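# Advance the white king's pawn two squares

## Task

Slide the pale (white) pawn in front of the king ahead by two squares and release it there, with all other chess pieces still on their own squares.

## Robot and tools

Robot: two arms, left_arm and right_arm. left_arm carries a five-finger left hand and right_arm a right hand (mirror images). Calibrated bases in the scene frame: left_arm at (-0.043, +0.265, -0.001) m, right_arm at (+0.014, -0.345, 0) m, each with only a slight yaw. A post stands behind the arms. Loose objects may occasionally get a brief outside nudge.

Scene frame: origin at table-top height, halfway between the nominal bases. +z is up, +x points out over the table, and left_arm is on the +y side. Image left/right does not match arm names. All printed positions (metres), wxyz quaternions, velocities and targets use this frame. Readings can be a few cm off, more at long reach.

Hand point: a spot fixed to the palm, 0.05 m in front of it and 0.15 m out from the wrist flange. Its +z runs along the straight fingers, +y comes out of the palm, +x goes across the palm away from the thumb on the right hand (toward the thumb on the left hand). Straight fingers reach 0.06-0.07 m past the point along +z and sit 0.06 m behind it along -y. A wrist bracket on the little-finger side can strike things.

A row is 28 numbers, each in [-1, 1], always all 28 even when one arm moves. Order: left_arm dx, dy, dz, rx, ry, rz; left hand thumb_turn, thumb_bend, index, middle, ring, little, force_limit, speed; then the same 14 for right_arm. The six pose numbers are an offset, not a pose: measured from that arm's Hand target at the start of the action (or move), along scene axes, with 1.0 meaning 0.6 m for dx/dy/dz or 180 degrees for the rotation vector rx/ry/rz, turned about the Hand target's position. All zeros asks nothing new of that arm. A translation longer than 1.0 is scaled back along its line. Each control step clips the commanded orientation to 40 degrees from the measured one. The hand numbers are absolute settings: -1 open, +1 closed (thumb_turn +1 puts the thumb opposite the fingers). force_limit maps -1..+1 to about 0..10 N (0..15 N for the two thumb motors); speed rises linearly from near zero at -1 to full at +0.48 and above. To keep a hand unchanged, resend the eight hand numbers of its last executed row; if none yet, send hand_measured plus hand_force_limit and hand_speed. For a gentle grip close with speed -0.94 or lower.

Tools:
- execute_actions(actions, cameras): actions is a list of actions; each action is a list of 1-15 rows, one row per 1/30 s step; a short action repeats its final row up to step 15. Every row in an action counts from the action's starting Hand target, so repeating an offset moves further. Empty actions returns camera images.
- move(target, speed, blend, blocking, cameras): target is one 28-number row or up to 15 rows; every row's offsets count from the same starting Hand targets. speed is top path speed in m/s, 0.002 to 4.3, default 0.25 (turns up to twice that in rad/s), one value or one per target. blend, in m, rounds corners; 0 stops at each target. Paths are straight, all end together, cap at 10 s, and do not avoid obstacles or the other arm. blocking=false returns after about 0.5 s while the move runs. Result adds a move: line (done, off_target, moving, held, fault; limits=paced means a pose was clipped, limits=held means steps were withheld).
- wait(seconds 0-3600, cameras): lets time pass; a running move continues.
- stop(cameras): brakes a running move.
- zoom_image(camera, region [x0, y0, x1, y1] in image pixels, at most 504 x 504): enlarges part of the newest image of cam_high, cam_low, cam_left_wrist or cam_right_wrist.
- show_instructions(): shows the reference images.
- finished_scene(scene=1): ends the scene for good; the pawn must stay placed without the robot.

Cameras: cam_high and cam_low are 896x504, the wrist cameras 616x616 fisheye.

Results: end_effector_position and end_effector_quat_wxyz per arm; Hand target (the last commanded pose after clipping, from which the next offsets count); joint positions, velocities (omitted when only noise), torques (offset, scaled, noisy; numbers 3 and 4 wrap at ±28 N m); motor temperatures. Per hand: hand_measured (six positions on the command scale), hand_stopped_by (moving, target, force, stalled, fault), hand_load_n (fingertip load, positive when pushed open; a lost grip drops it near 0). Arms often rest 1-3 cm (sometimes 5 cm), mostly low, short of their target in free air; that is not evidence of contact. A new execute_actions call, even with zero offsets, re-requests the target; to close a remaining gap send it as an offset. To end a push against something, command a target back beyond the hand point. MOTOR HOT appears at 85 °C; at 100 °C the arm drops and is disabled for 30-60 s, so avoid long stretched holds or pushing at unreachable poses.

Avoid: knocking over or shifting other pieces, anything leaving the table, drops even of millimetres, releasing a piece that is still moving, fast impacts, hard presses on the board or fixed things, heavy force on fingers, and any contact between the two arms or hands (can end the scene). Move slowly near the board, since faster motion strikes harder and lags more.

Each tool is called after ">>>" by a JSON object that holds its "op" and its "data".

Reference images:

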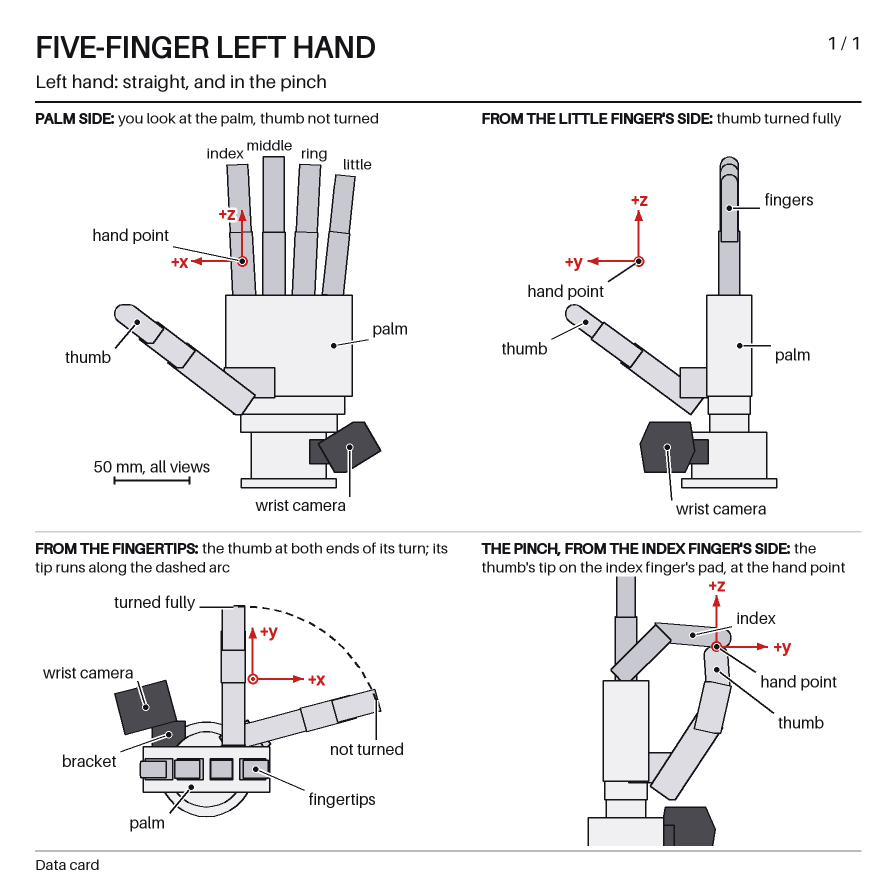

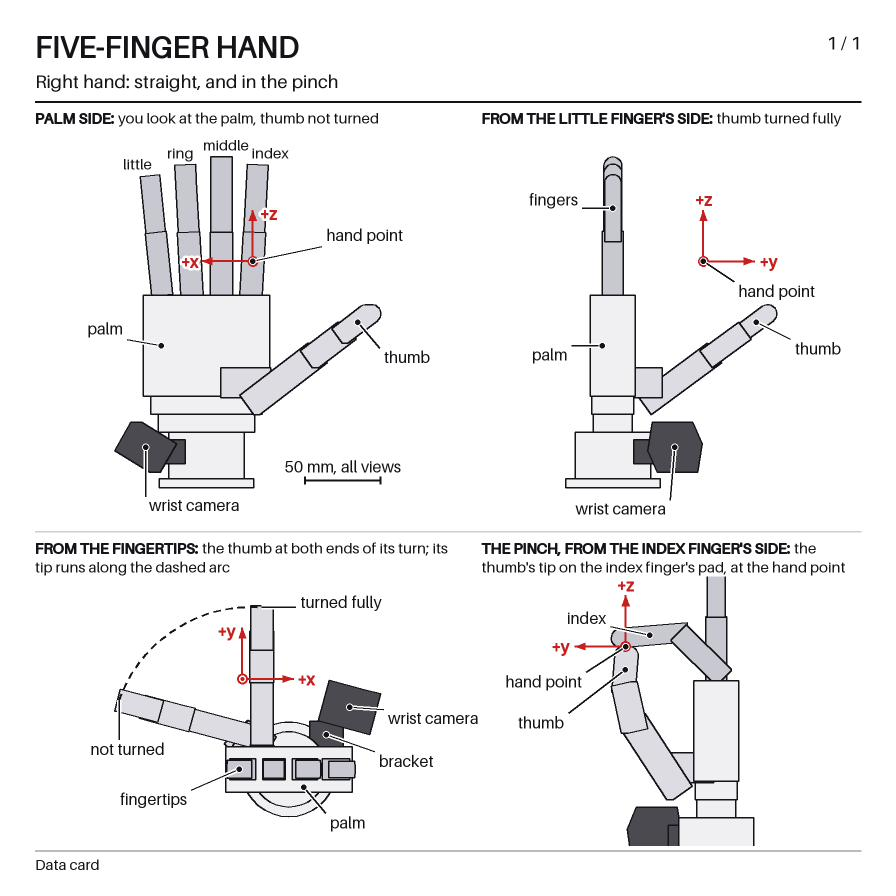

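## Session

>>> {"op": "execute_actions", "data": {"actions": []}}

Scene clock: 0.00 s.
left_arm: end_effector_position=(-0.0300, +0.0507, +0.2559) hand_measured=(-1.000, -1.000, -1.000, -1.000, -1.000, -1.000) hand_load_n=(+0.0, +0.0, +0.0, +0.0, +0.0, +0.0) hand_stopped_by=(target, target, target, target, target, target) hand_force_limit=0.00 hand_speed=-0.80 end_effector_quat_wxyz=(+0.011, +0.438, +0.899, +0.008) | right_arm: end_effector_position=(+0.3822, -0.3277, +0.2244) hand_measured=(-1.000, -1.000, -1.000, -1.000, -1.000, -1.000) hand_load_n=(+0.0, +0.0, +0.0, +0.0, +0.0, +0.0) hand_stopped_by=(target, target, target, target, target, target) hand_force_limit=0.00 hand_speed=-0.80 end_effector_quat_wxyz=(+0.351, -0.227, +0.806, -0.419)
Joint positions: left_arm=[-1.589 1.063 1.139 -1.654 -0.027 0.836] | right_arm=[0.32 0.7 0.59 -0.51 0.803 0.896]
Joint velocities: within noise
Joint torques (N m): no reading
Motor temperatures (°C): left_arm=[33 26 24 29 26 25] | right_arm=[31 33 28 27 30 33]
Heat: left arm: hottest waist 33 °C; right arm: hottest shoulder 33 °C.
Hand target: left_arm -0.0304, +0.0461, +0.2618; +0.015, +0.438, +0.899, -0.001 | right_arm +0.3881, -0.3259, +0.2419; +0.365, -0.218, +0.803, -0.419

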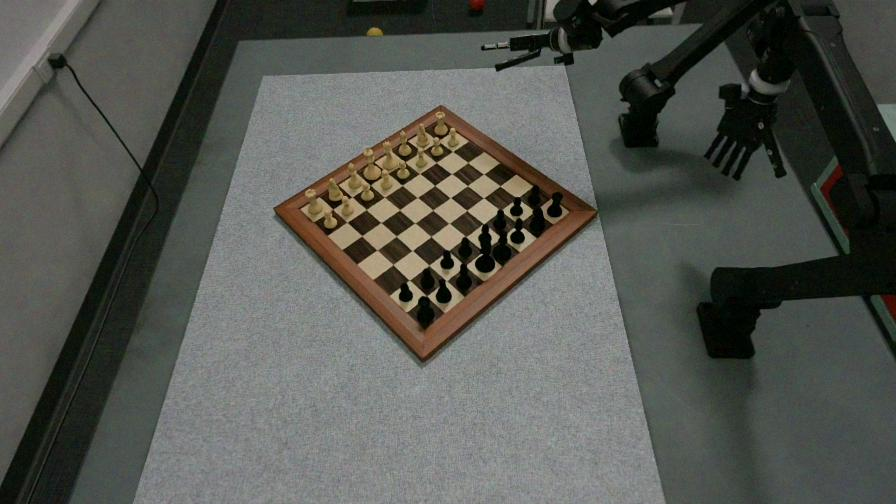

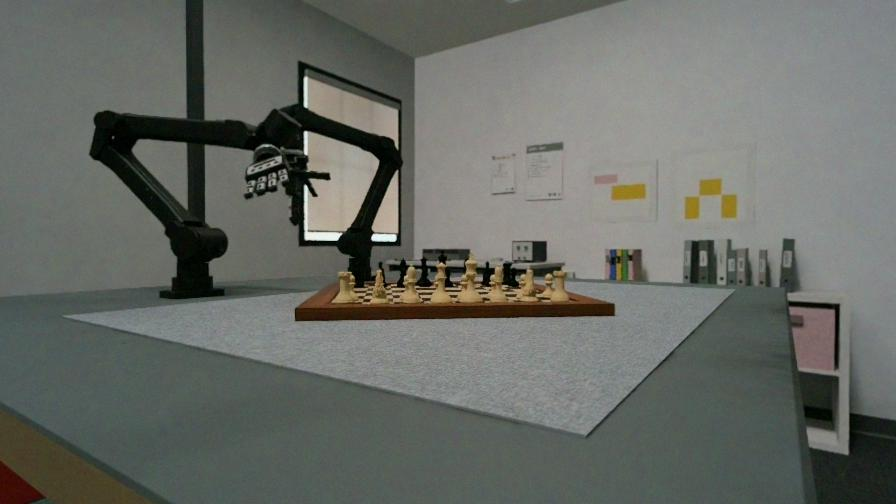

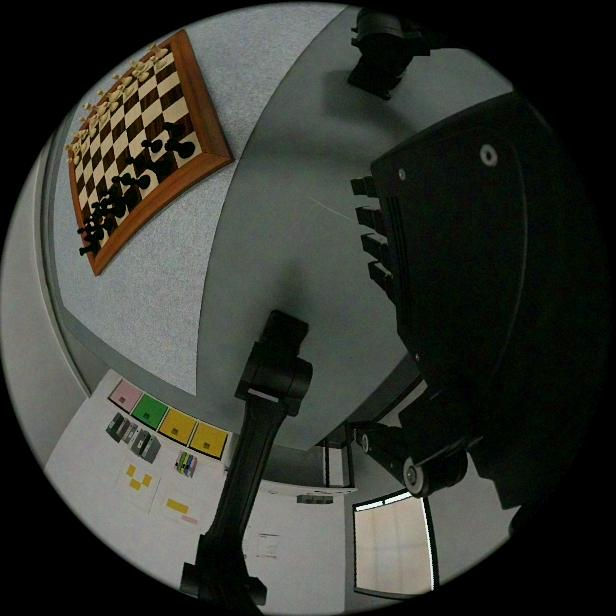

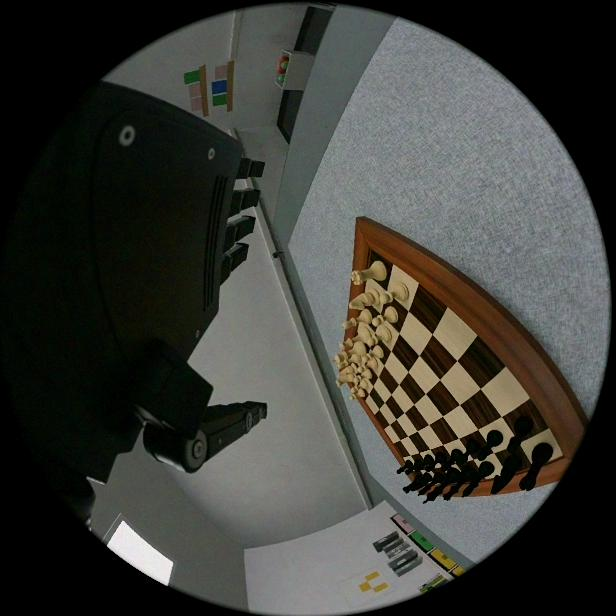

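>>> {"op": "zoom_image", "data": {"camera": "cam_high", "region": [260, 90, 480, 250]}}

>>> {"op": "zoom_image", "data": {"camera": "cam_high", "region": [260, 90, 610, 370]}}

>>> {"op": "zoom_image", "data": {"camera": "cam_low", "region": [280, 230, 630, 340]}}

>>> {"op": "zoom_image", "data": {"camera": "cam_right_wrist", "region": [310, 200, 600, 520]}}

Scaled by 2.291 from the camera's image (finer frame: 1280x720).

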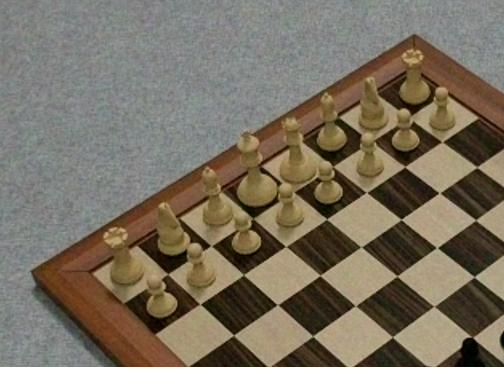

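Scaled by 1.440 from the camera's image (finer frame: 1280x720).

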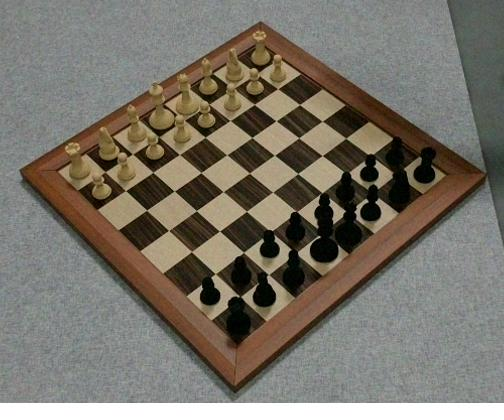

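Scaled by 1.440 from the camera's image (finer frame: 1280x720).

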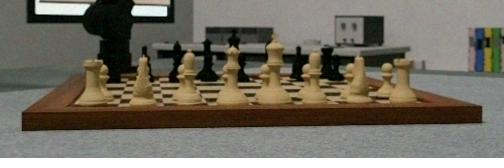

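Scaled by 1.575 from the camera's image (finer frame: 880x880).

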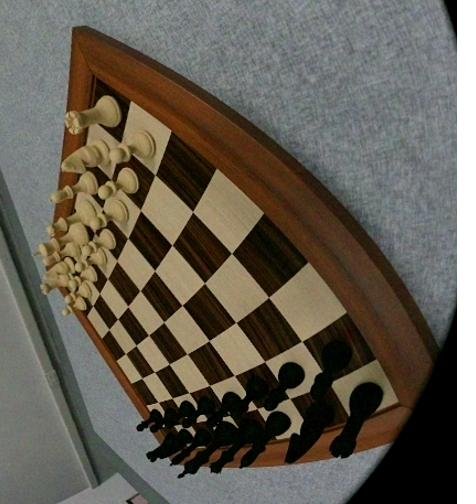

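>>> {"op": "zoom_image", "data": {"camera": "cam_high", "region": [590, 60, 790, 200]}}

>>> {"op": "zoom_image", "data": {"camera": "cam_high", "region": [650, 240, 850, 380]}}

>>> {"op": "zoom_image", "data": {"camera": "cam_high", "region": [260, 150, 380, 250]}}

>>> {"op": "zoom_image", "data": {"camera": "cam_high", "region": [380, 90, 500, 190]}}

>>> {"op": "zoom_image", "data": {"camera": "cam_high", "region": [500, 150, 620, 250]}}

>>> {"op": "zoom_image", "data": {"camera": "cam_high", "region": [370, 270, 490, 370]}}

Scaled by 2.520 from the camera's image (finer frame: 1280x720).

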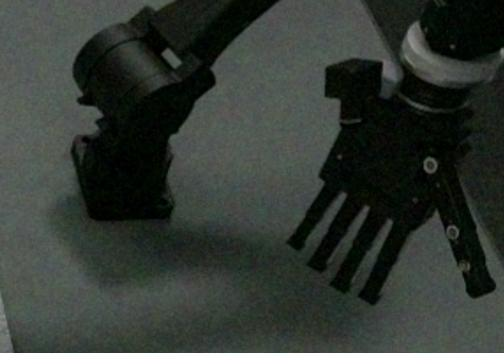

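Scaled by 2.520 from the camera's image (finer frame: 1280x720).

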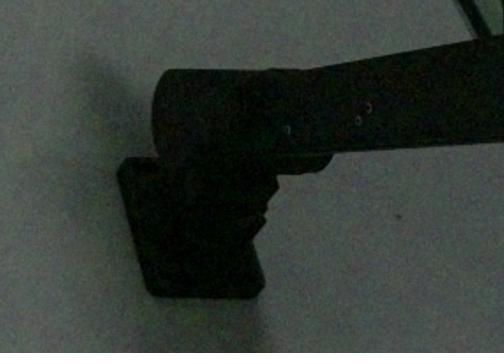

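Scaled by 4.200 from the camera's image (finer frame: 1280x720).

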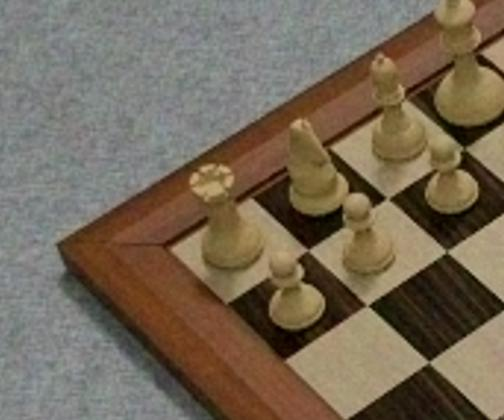

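Scaled by 4.200 from the camera's image (finer frame: 1280x720).

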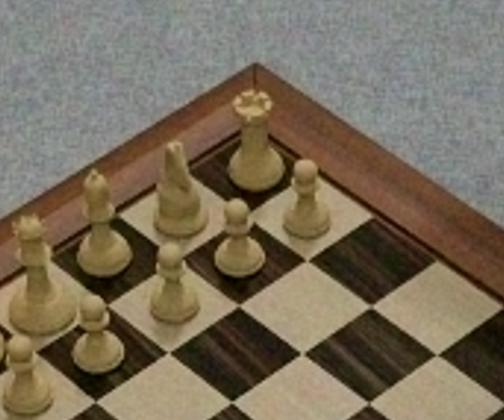

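Scaled by 4.200 from the camera's image (finer frame: 1280x720).

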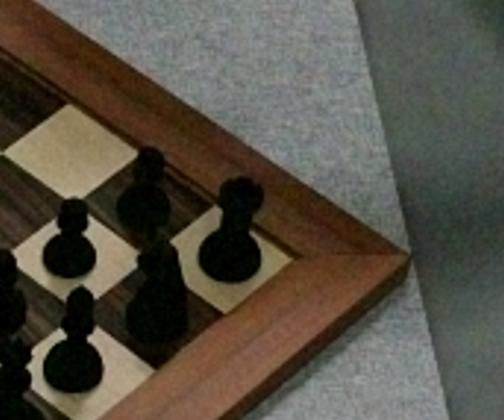

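Scaled by 4.200 from the camera's image (finer frame: 1280x720).

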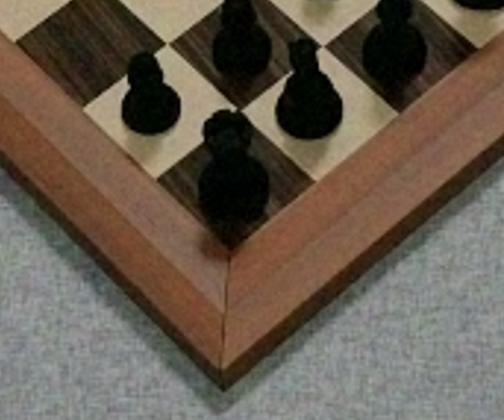

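>>> {"op": "move", "data": {"target": [[0,0,0,0,0,0,-1,-1,-1,-1,-1,-1,0,-0.8,0.187,0.21,0.2,0.2617,0.186,0.1747,-1,-1,1,1,1,-1,0,0]], "cameras": ["all"]}}

Scene clock: 13.77 s.
left_arm: end_effector_position=(-0.0300, +0.0507, +0.2559) hand_measured=(-1.000, -1.000, -1.000, -1.000, -1.000, -1.000) hand_load_n=(+0.0, +0.0, +0.0, +0.0, +0.0, +0.0) hand_stopped_by=(target, target, target, target, target, target) hand_force_limit=0.00 hand_speed=-0.80 end_effector_quat_wxyz=(+0.011, +0.438, +0.899, +0.008) | right_arm: end_effector_position=(+0.4905, -0.1951, +0.3436) hand_measured=(-1.000, -1.000, +1.000, +1.000, +1.000, -1.000) hand_load_n=(-0.5, +0.0, +0.0, +0.0, +0.0, +0.0) hand_stopped_by=(target, target, target, target, target, target) hand_force_limit=0.00 hand_speed=0.00 end_effector_quat_wxyz=(+0.262, -0.365, +0.885, +0.122)
Joint positions: left_arm=[-1.589 1.063 1.139 -1.654 -0.027 0.836] | right_arm=[0.041 1.382 1.484 -1.241 -0.409 0.905]
Joint torques (N m): left_arm=[0.5 -4.6 10.93 0.16 0 -0.09] | right_arm=[-0.79 -9.76 13.76 0.88 -0.4 -0.02]
Heat: left arm: hottest waist 33 °C; right arm: hottest shoulder 33 °C.
Hand target: left_arm -0.0304, +0.0461, +0.2618; +0.015, +0.438, +0.899, -0.001 | right_arm +0.5004, -0.2001, +0.3619; +0.278, -0.365, +0.881, +0.116
Off the commanded pose: left_arm 0.007 m, 1 deg | right_arm 0.021 m, 2 deg.
move: off_target (right_arm)

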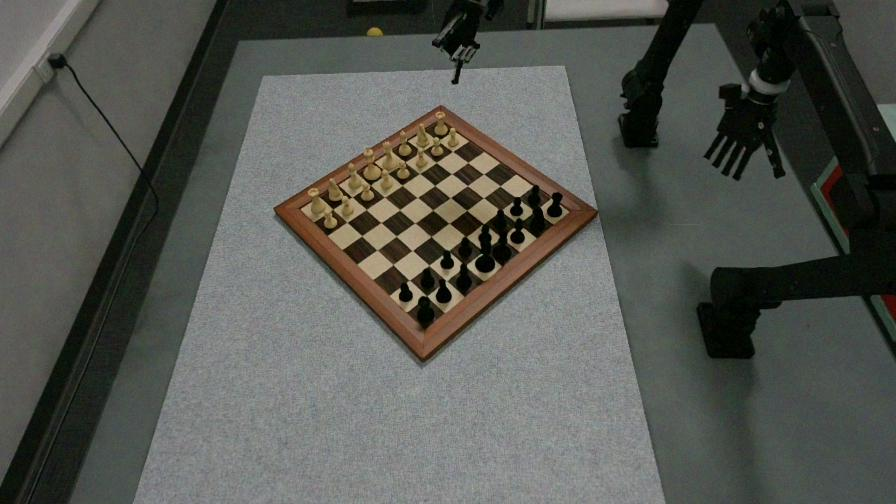

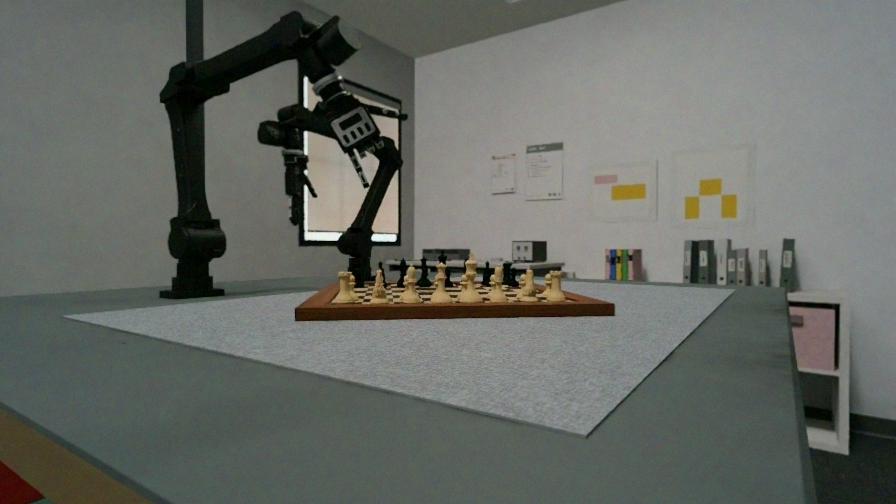

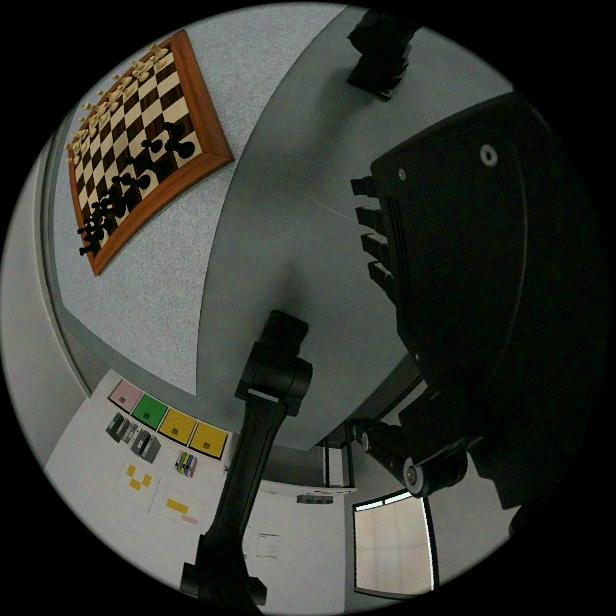

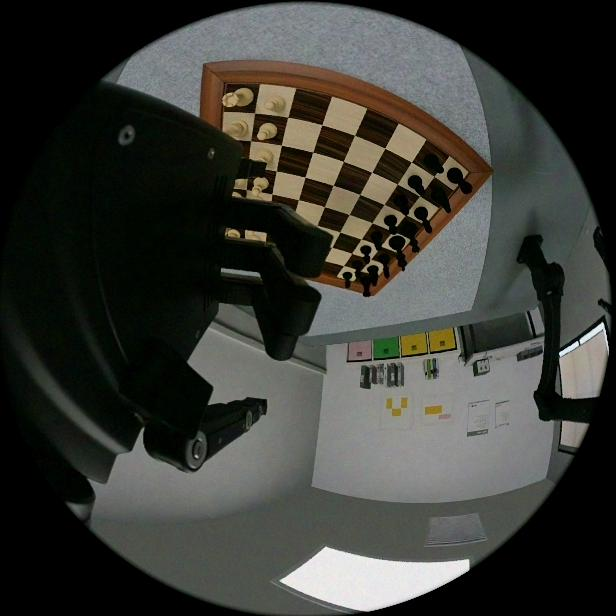

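>>> {"op": "zoom_image", "data": {"camera": "cam_high", "region": [400, 0, 520, 120]}}

>>> {"op": "zoom_image", "data": {"camera": "cam_low", "region": [280, 60, 430, 210]}}

Scaled by 4.200 from the camera's image (finer frame: 1280x720).

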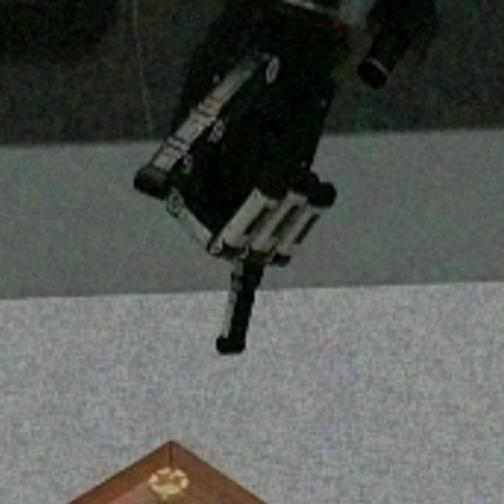

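Scaled by 3.360 from the camera's image (finer frame: 1280x720).

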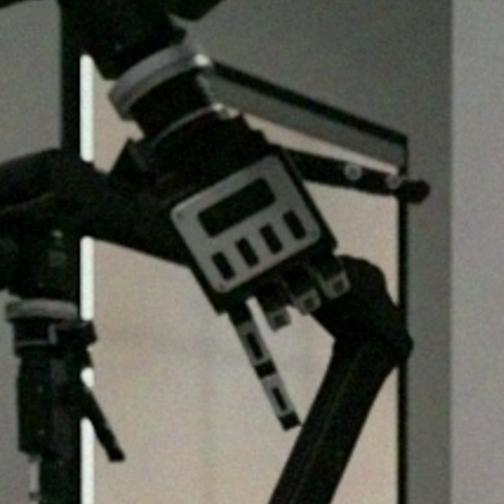

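>>> {"op": "zoom_image", "data": {"camera": "cam_low", "region": [285, 240, 455, 330]}}

>>> {"op": "zoom_image", "data": {"camera": "cam_low", "region": [455, 240, 625, 330]}}

Scaled by 2.965 from the camera's image (finer frame: 1280x720).

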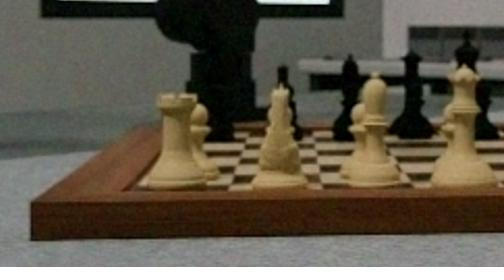

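Scaled by 2.965 from the camera's image (finer frame: 1280x720).

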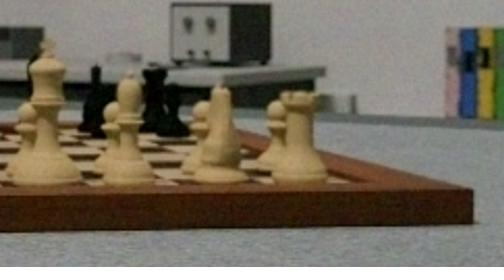

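>>> {"op": "move", "data": {"target": [[0,0,0,0,0,0,-1,-1,-1,-1,-1,-1,0,-0.8,0.291,0.170,-0.10,0,0,0,-1,-1,1,1,1,-1,0,0]], "cameras": ["cam_high","cam_low","cam_right_wrist"], "speed": 0.15}}

Scene clock: 20.00 s.
left_arm: end_effector_position=(-0.0300, +0.0507, +0.2559) hand_measured=(-1.000, -1.000, -1.000, -1.000, -1.000, -1.000) hand_load_n=(+0.0, +0.0, +0.0, +0.0, +0.0, +0.0) hand_stopped_by=(target, target, target, target, target, target) hand_force_limit=0.00 hand_speed=-0.80 end_effector_quat_wxyz=(+0.011, +0.438, +0.899, +0.008) | right_arm: end_effector_position=(+0.6662, -0.1057, +0.2841) hand_measured=(-1.000, -1.000, +1.000, +1.000, +1.000, -1.000) hand_load_n=(+0.0, +0.0, +0.0, +0.5, +0.0, +0.0) hand_stopped_by=(target, target, target, target, target, target) hand_force_limit=0.00 hand_speed=0.00 end_effector_quat_wxyz=(+0.262, -0.363, +0.886, +0.119)
Joint positions: left_arm=[-1.589 1.063 1.139 -1.654 -0.027 0.836] | right_arm=[0.182 1.862 1.914 -1.139 -0.339 1.043]
Joint torques (N m): left_arm=[0.5 -4.6 10.95 0.16 0.01 -0.09] | right_arm=[1.14 -16.67 13.87 1.11 -0.09 0.13]
Heat: left arm: hottest waist 33 °C; right arm: hottest shoulder 34 °C.
Hand target: left_arm -0.0304, +0.0461, +0.2618; +0.015, +0.438, +0.899, -0.001 | right_arm +0.6750, -0.0981, +0.3020; +0.278, -0.365, +0.881, +0.116
Off the commanded pose: left_arm 0.007 m, 1 deg | right_arm 0.021 m, 2 deg.
move: off_target (right_arm)

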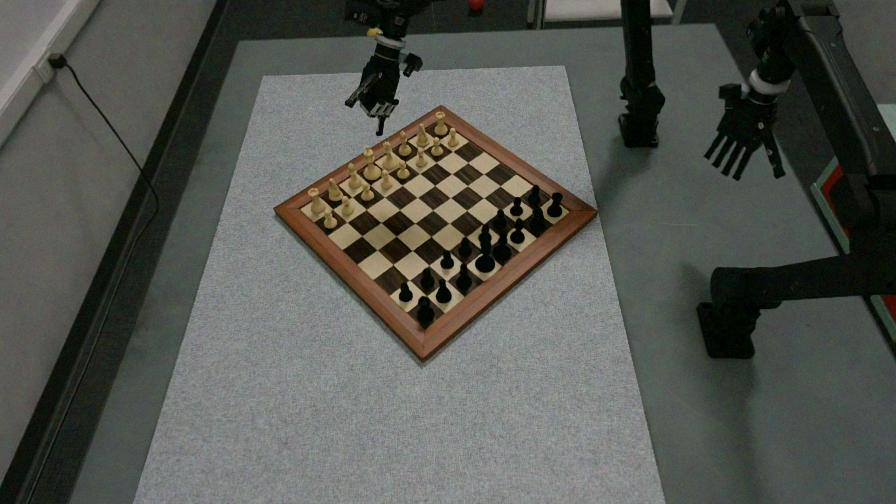

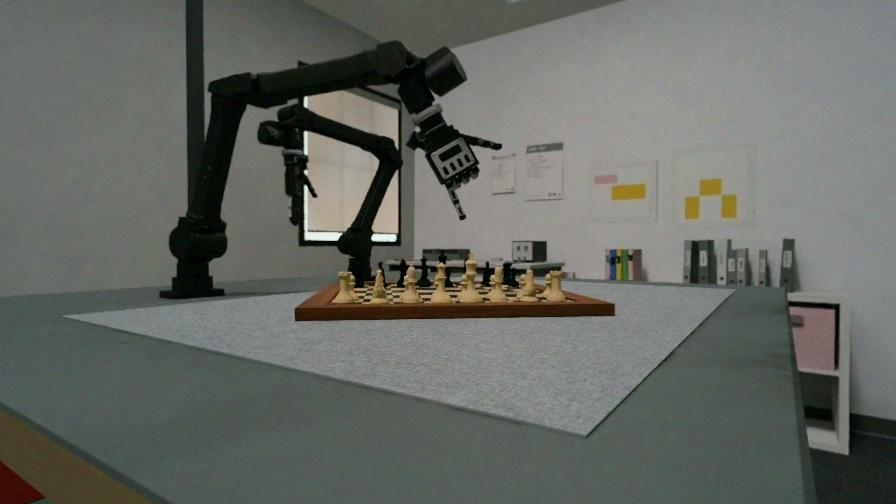

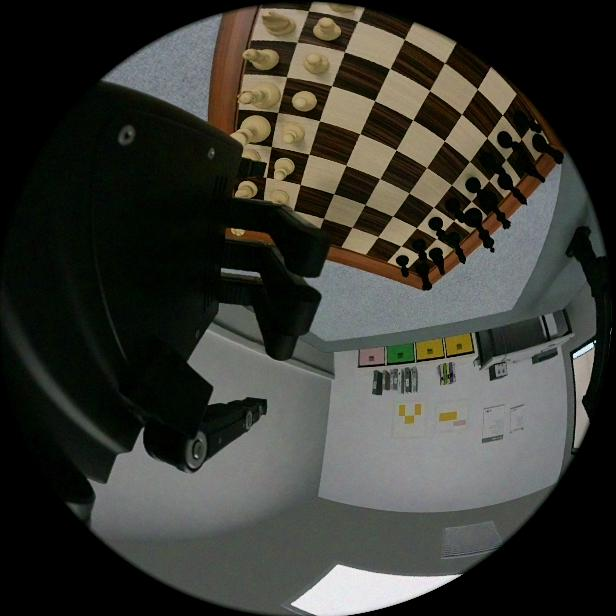

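>>> {"op": "zoom_image", "data": {"camera": "cam_high", "region": [320, 80, 440, 200]}}

>>> {"op": "zoom_image", "data": {"camera": "cam_low", "region": [400, 100, 560, 320]}}

>>> {"op": "zoom_image", "data": {"camera": "cam_right_wrist", "region": [190, 0, 390, 240]}}

Scaled by 4.200 from the camera's image (finer frame: 1280x720).

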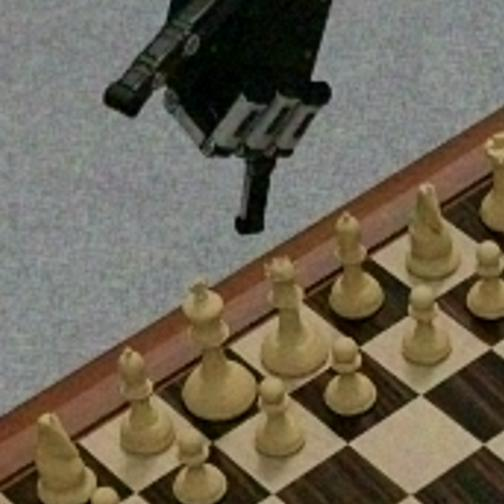

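Scaled by 2.291 from the camera's image (finer frame: 1280x720).

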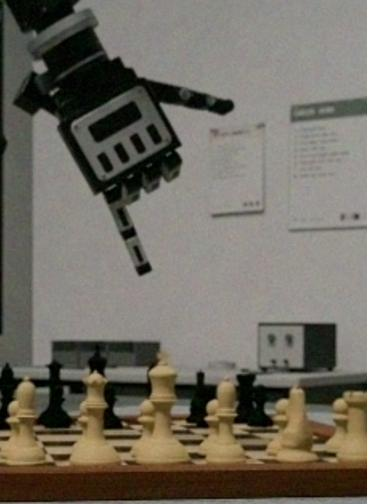

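Scaled by 2.100 from the camera's image (finer frame: 880x880).

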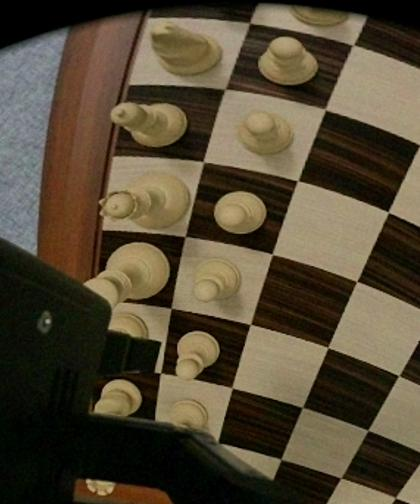

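>>> {"op": "move", "data": {"target": [[0,0,0,0,0,0,-1,-1,-1,-1,-1,-1,0,-0.8,0.0117,0.005,-0.0917,0,0,0,-1,-1,1,1,1,-1,0,0]], "cameras": ["cam_high","cam_low","cam_right_wrist"], "speed": 0.1}}

>>> {"op": "zoom_image", "data": {"camera": "cam_high", "region": [320, 100, 440, 220]}}

>>> {"op": "zoom_image", "data": {"camera": "cam_low", "region": [400, 180, 560, 320]}}

>>> {"op": "zoom_image", "data": {"camera": "cam_right_wrist", "region": [190, 0, 390, 240]}}

Scene clock: 22.80 s.
left_arm: end_effector_position=(-0.0300, +0.0507, +0.2559) hand_measured=(-1.000, -1.000, -1.000, -1.000, -1.000, -1.000) hand_load_n=(+0.0, +0.0, +0.0, +0.0, +0.0, +0.0) hand_stopped_by=(target, target, target, target, target, target) hand_force_limit=0.00 hand_speed=-0.80 end_effector_quat_wxyz=(+0.011, +0.438, +0.899, +0.008) | right_arm: end_effector_position=(+0.6785, -0.1031, +0.2434) hand_measured=(-1.000, -1.000, +1.000, +1.000, +1.000, -1.000) hand_load_n=(+0.0, +0.0, +0.0, +0.0, +0.0, +0.0) hand_stopped_by=(target, target, target, target, target, target) hand_force_limit=0.00 hand_speed=0.00 end_effector_quat_wxyz=(+0.270, -0.364, +0.884, +0.116)
Joint positions: left_arm=[-1.589 1.063 1.139 -1.654 -0.027 0.836] | right_arm=[0.183 1.887 1.841 -1.022 -0.337 1.045]
Joint torques (N m): left_arm=[0.5 -4.6 10.96 0.14 0.01 -0.09] | right_arm=[1.32 -17.61 10.76 1.85 -0.11 0.15]
Heat: left arm: hottest waist 33 °C; right arm: hottest shoulder 34 °C.
Hand target: left_arm -0.0304, +0.0461, +0.2618; +0.015, +0.438, +0.899, -0.001 | right_arm +0.6819, -0.0950, +0.2471; +0.278, -0.365, +0.881, +0.116
Off the commanded pose: left_arm 0.007 m, 1 deg | right_arm 0.009 m, 1 deg.
move: done

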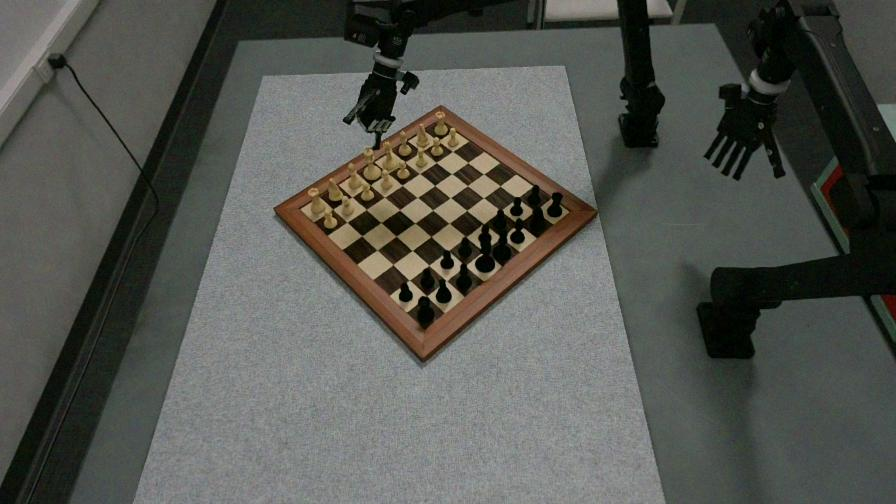

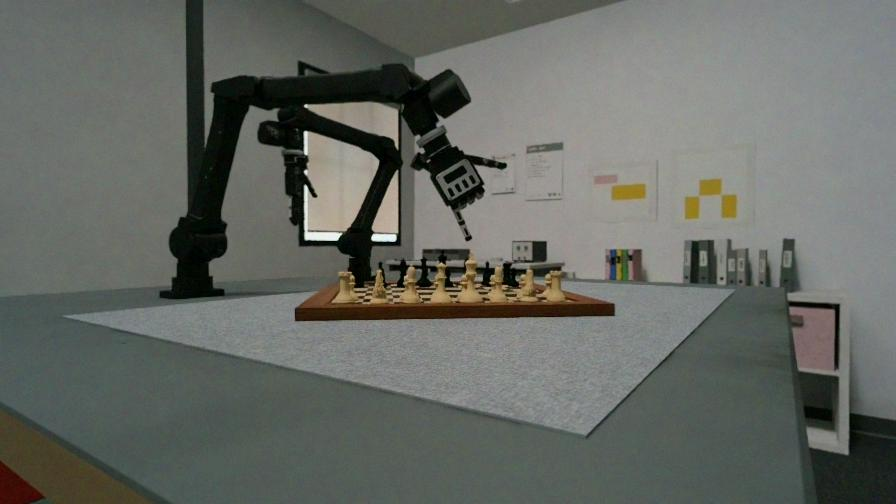

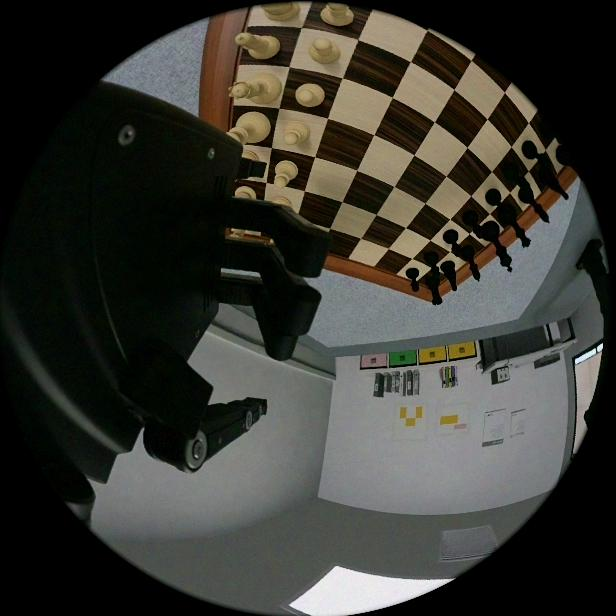

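Scaled by 4.200 from the camera's image (finer frame: 1280x720).

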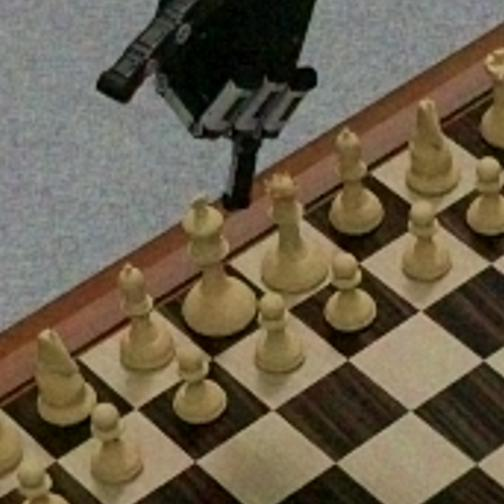

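Scaled by 3.150 from the camera's image (finer frame: 1280x720).

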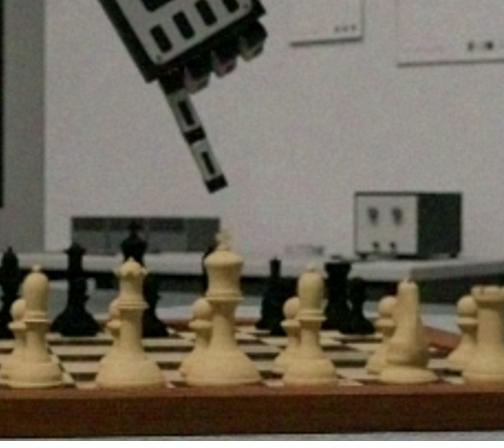

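Scaled by 2.100 from the camera's image (finer frame: 880x880).

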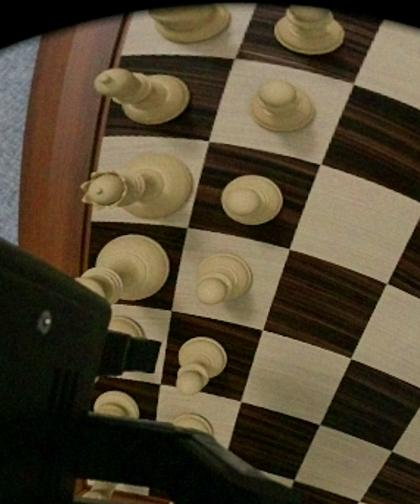

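>>> {"op": "move", "data": {"target": [[0,0,0,0,0,0,-1,-1,-1,-1,-1,-1,0,-0.8,0.0017,-0.015,-0.075,0,0,0,-1,-1,1,1,1,-1,0,0]], "cameras": ["cam_high","cam_low","cam_right_wrist"], "speed": 0.08}}

>>> {"op": "zoom_image", "data": {"camera": "cam_high", "region": [340, 130, 420, 210]}}

>>> {"op": "zoom_image", "data": {"camera": "cam_low", "region": [420, 210, 520, 310]}}

>>> {"op": "zoom_image", "data": {"camera": "cam_right_wrist", "region": [190, 0, 390, 240]}}

Scene clock: 24.80 s.
left_arm: end_effector_position=(-0.0300, +0.0507, +0.2559) hand_measured=(-1.000, -1.000, -1.000, -1.000, -1.000, -1.000) hand_load_n=(+0.0, +0.0, +0.0, +0.0, +0.0, +0.0) hand_stopped_by=(target, target, target, target, target, target) hand_force_limit=0.00 hand_speed=-0.80 end_effector_quat_wxyz=(+0.011, +0.438, +0.899, +0.008) | right_arm: end_effector_position=(+0.6775, -0.1031, +0.2035) hand_measured=(-1.000, -1.000, +1.000, +1.000, +1.000, -1.000) hand_load_n=(+0.0, +0.0, +0.0, +0.0, +0.0, +0.0) hand_stopped_by=(target, target, target, target, target, target) hand_force_limit=0.00 hand_speed=0.00 end_effector_quat_wxyz=(+0.272, -0.364, +0.883, +0.116)
Joint positions: left_arm=[-1.589 1.063 1.139 -1.654 -0.027 0.836] | right_arm=[0.183 1.894 1.743 -0.914 -0.338 1.045]
Joint torques (N m): left_arm=[0.5 -4.54 10.93 0.14 0.01 -0.09] | right_arm=[-0.03 -16.85 10.22 1.81 -0.33 0.02]
Heat: left arm: hottest waist 33 °C; right arm: hottest shoulder 34 °C.
Hand target: left_arm -0.0304, +0.0461, +0.2618; +0.015, +0.438, +0.899, -0.001 | right_arm +0.6829, -0.1040, +0.2019; +0.278, -0.366, +0.881, +0.116
Off the commanded pose: left_arm 0.007 m, 1 deg | right_arm 0.006 m, 1 deg.
move: done

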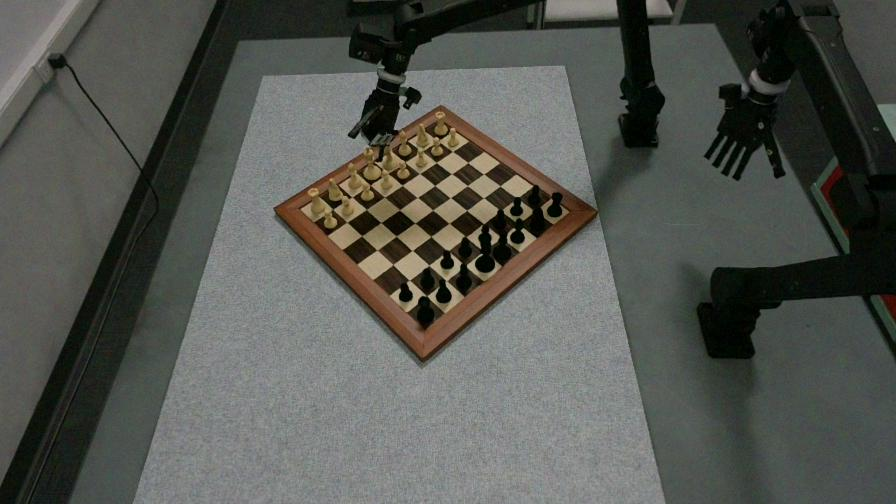

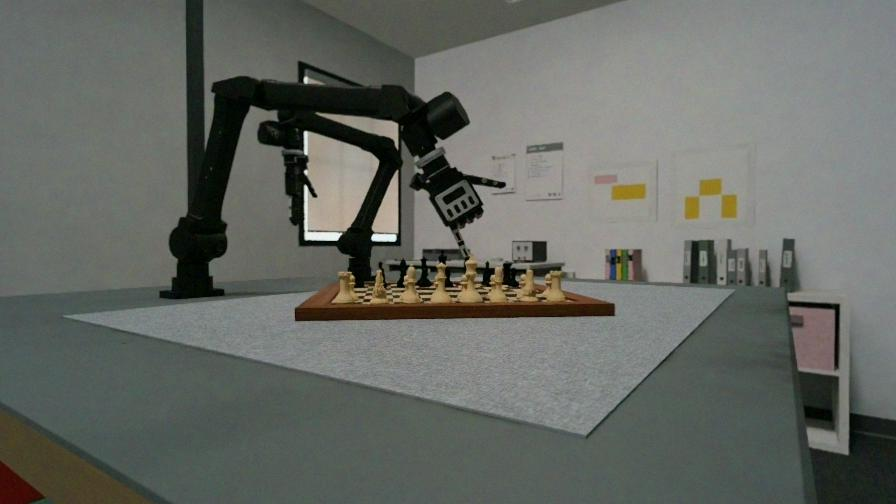

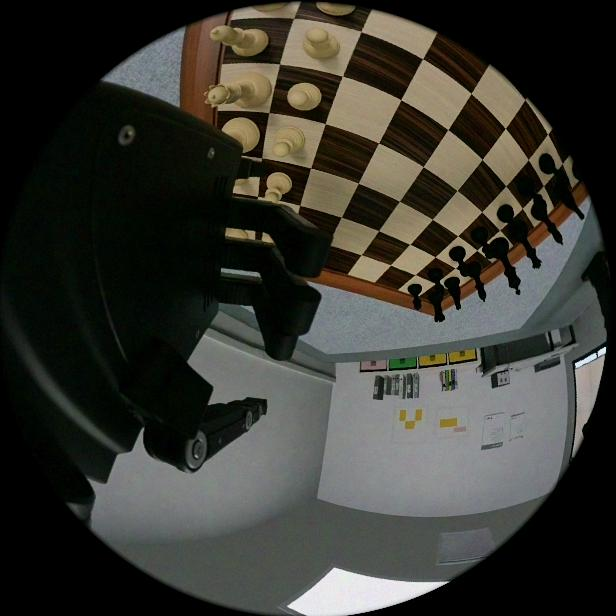

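Scaled by 6.300 from the camera's image (finer frame: 1280x720).

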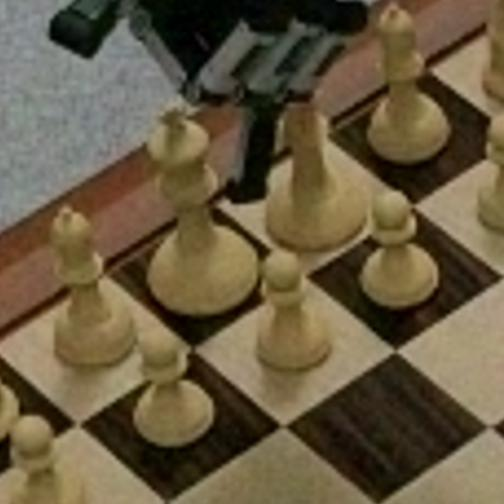

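Scaled by 5.040 from the camera's image (finer frame: 1280x720).

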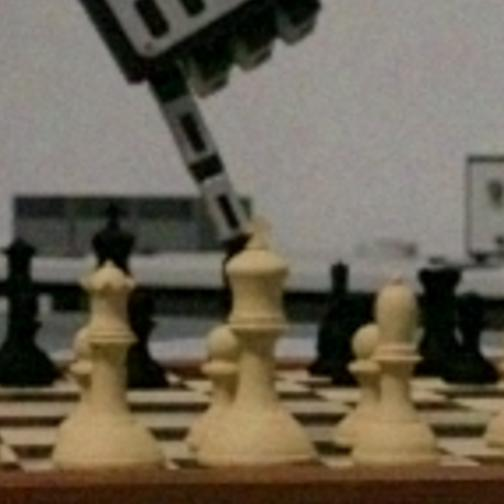

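Scaled by 2.100 from the camera's image (finer frame: 880x880).

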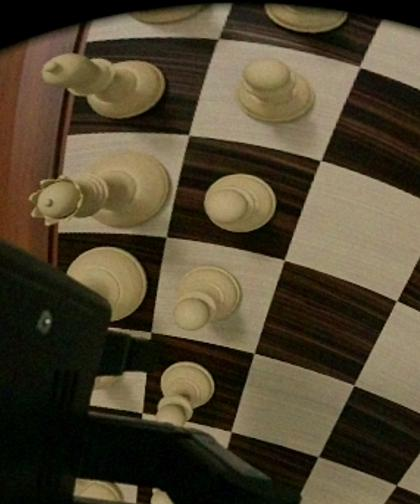

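>>> {"op": "zoom_image", "data": {"camera": "cam_high", "region": [345, 70, 435, 190]}}

>>> {"op": "zoom_image", "data": {"camera": "cam_high", "region": [360, 130, 410, 180]}}

Scaled by 4.200 from the camera's image (finer frame: 1280x720).

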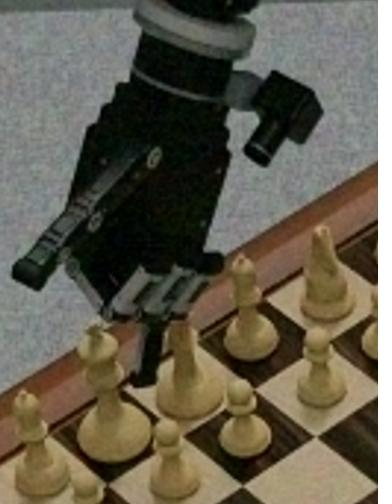

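Scaled by 10.080 from the camera's image (finer frame: 1280x720).

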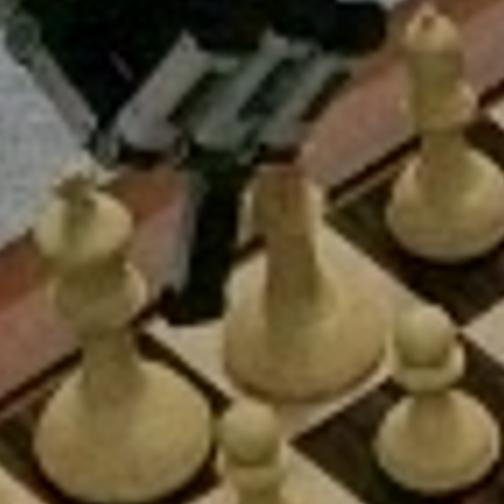

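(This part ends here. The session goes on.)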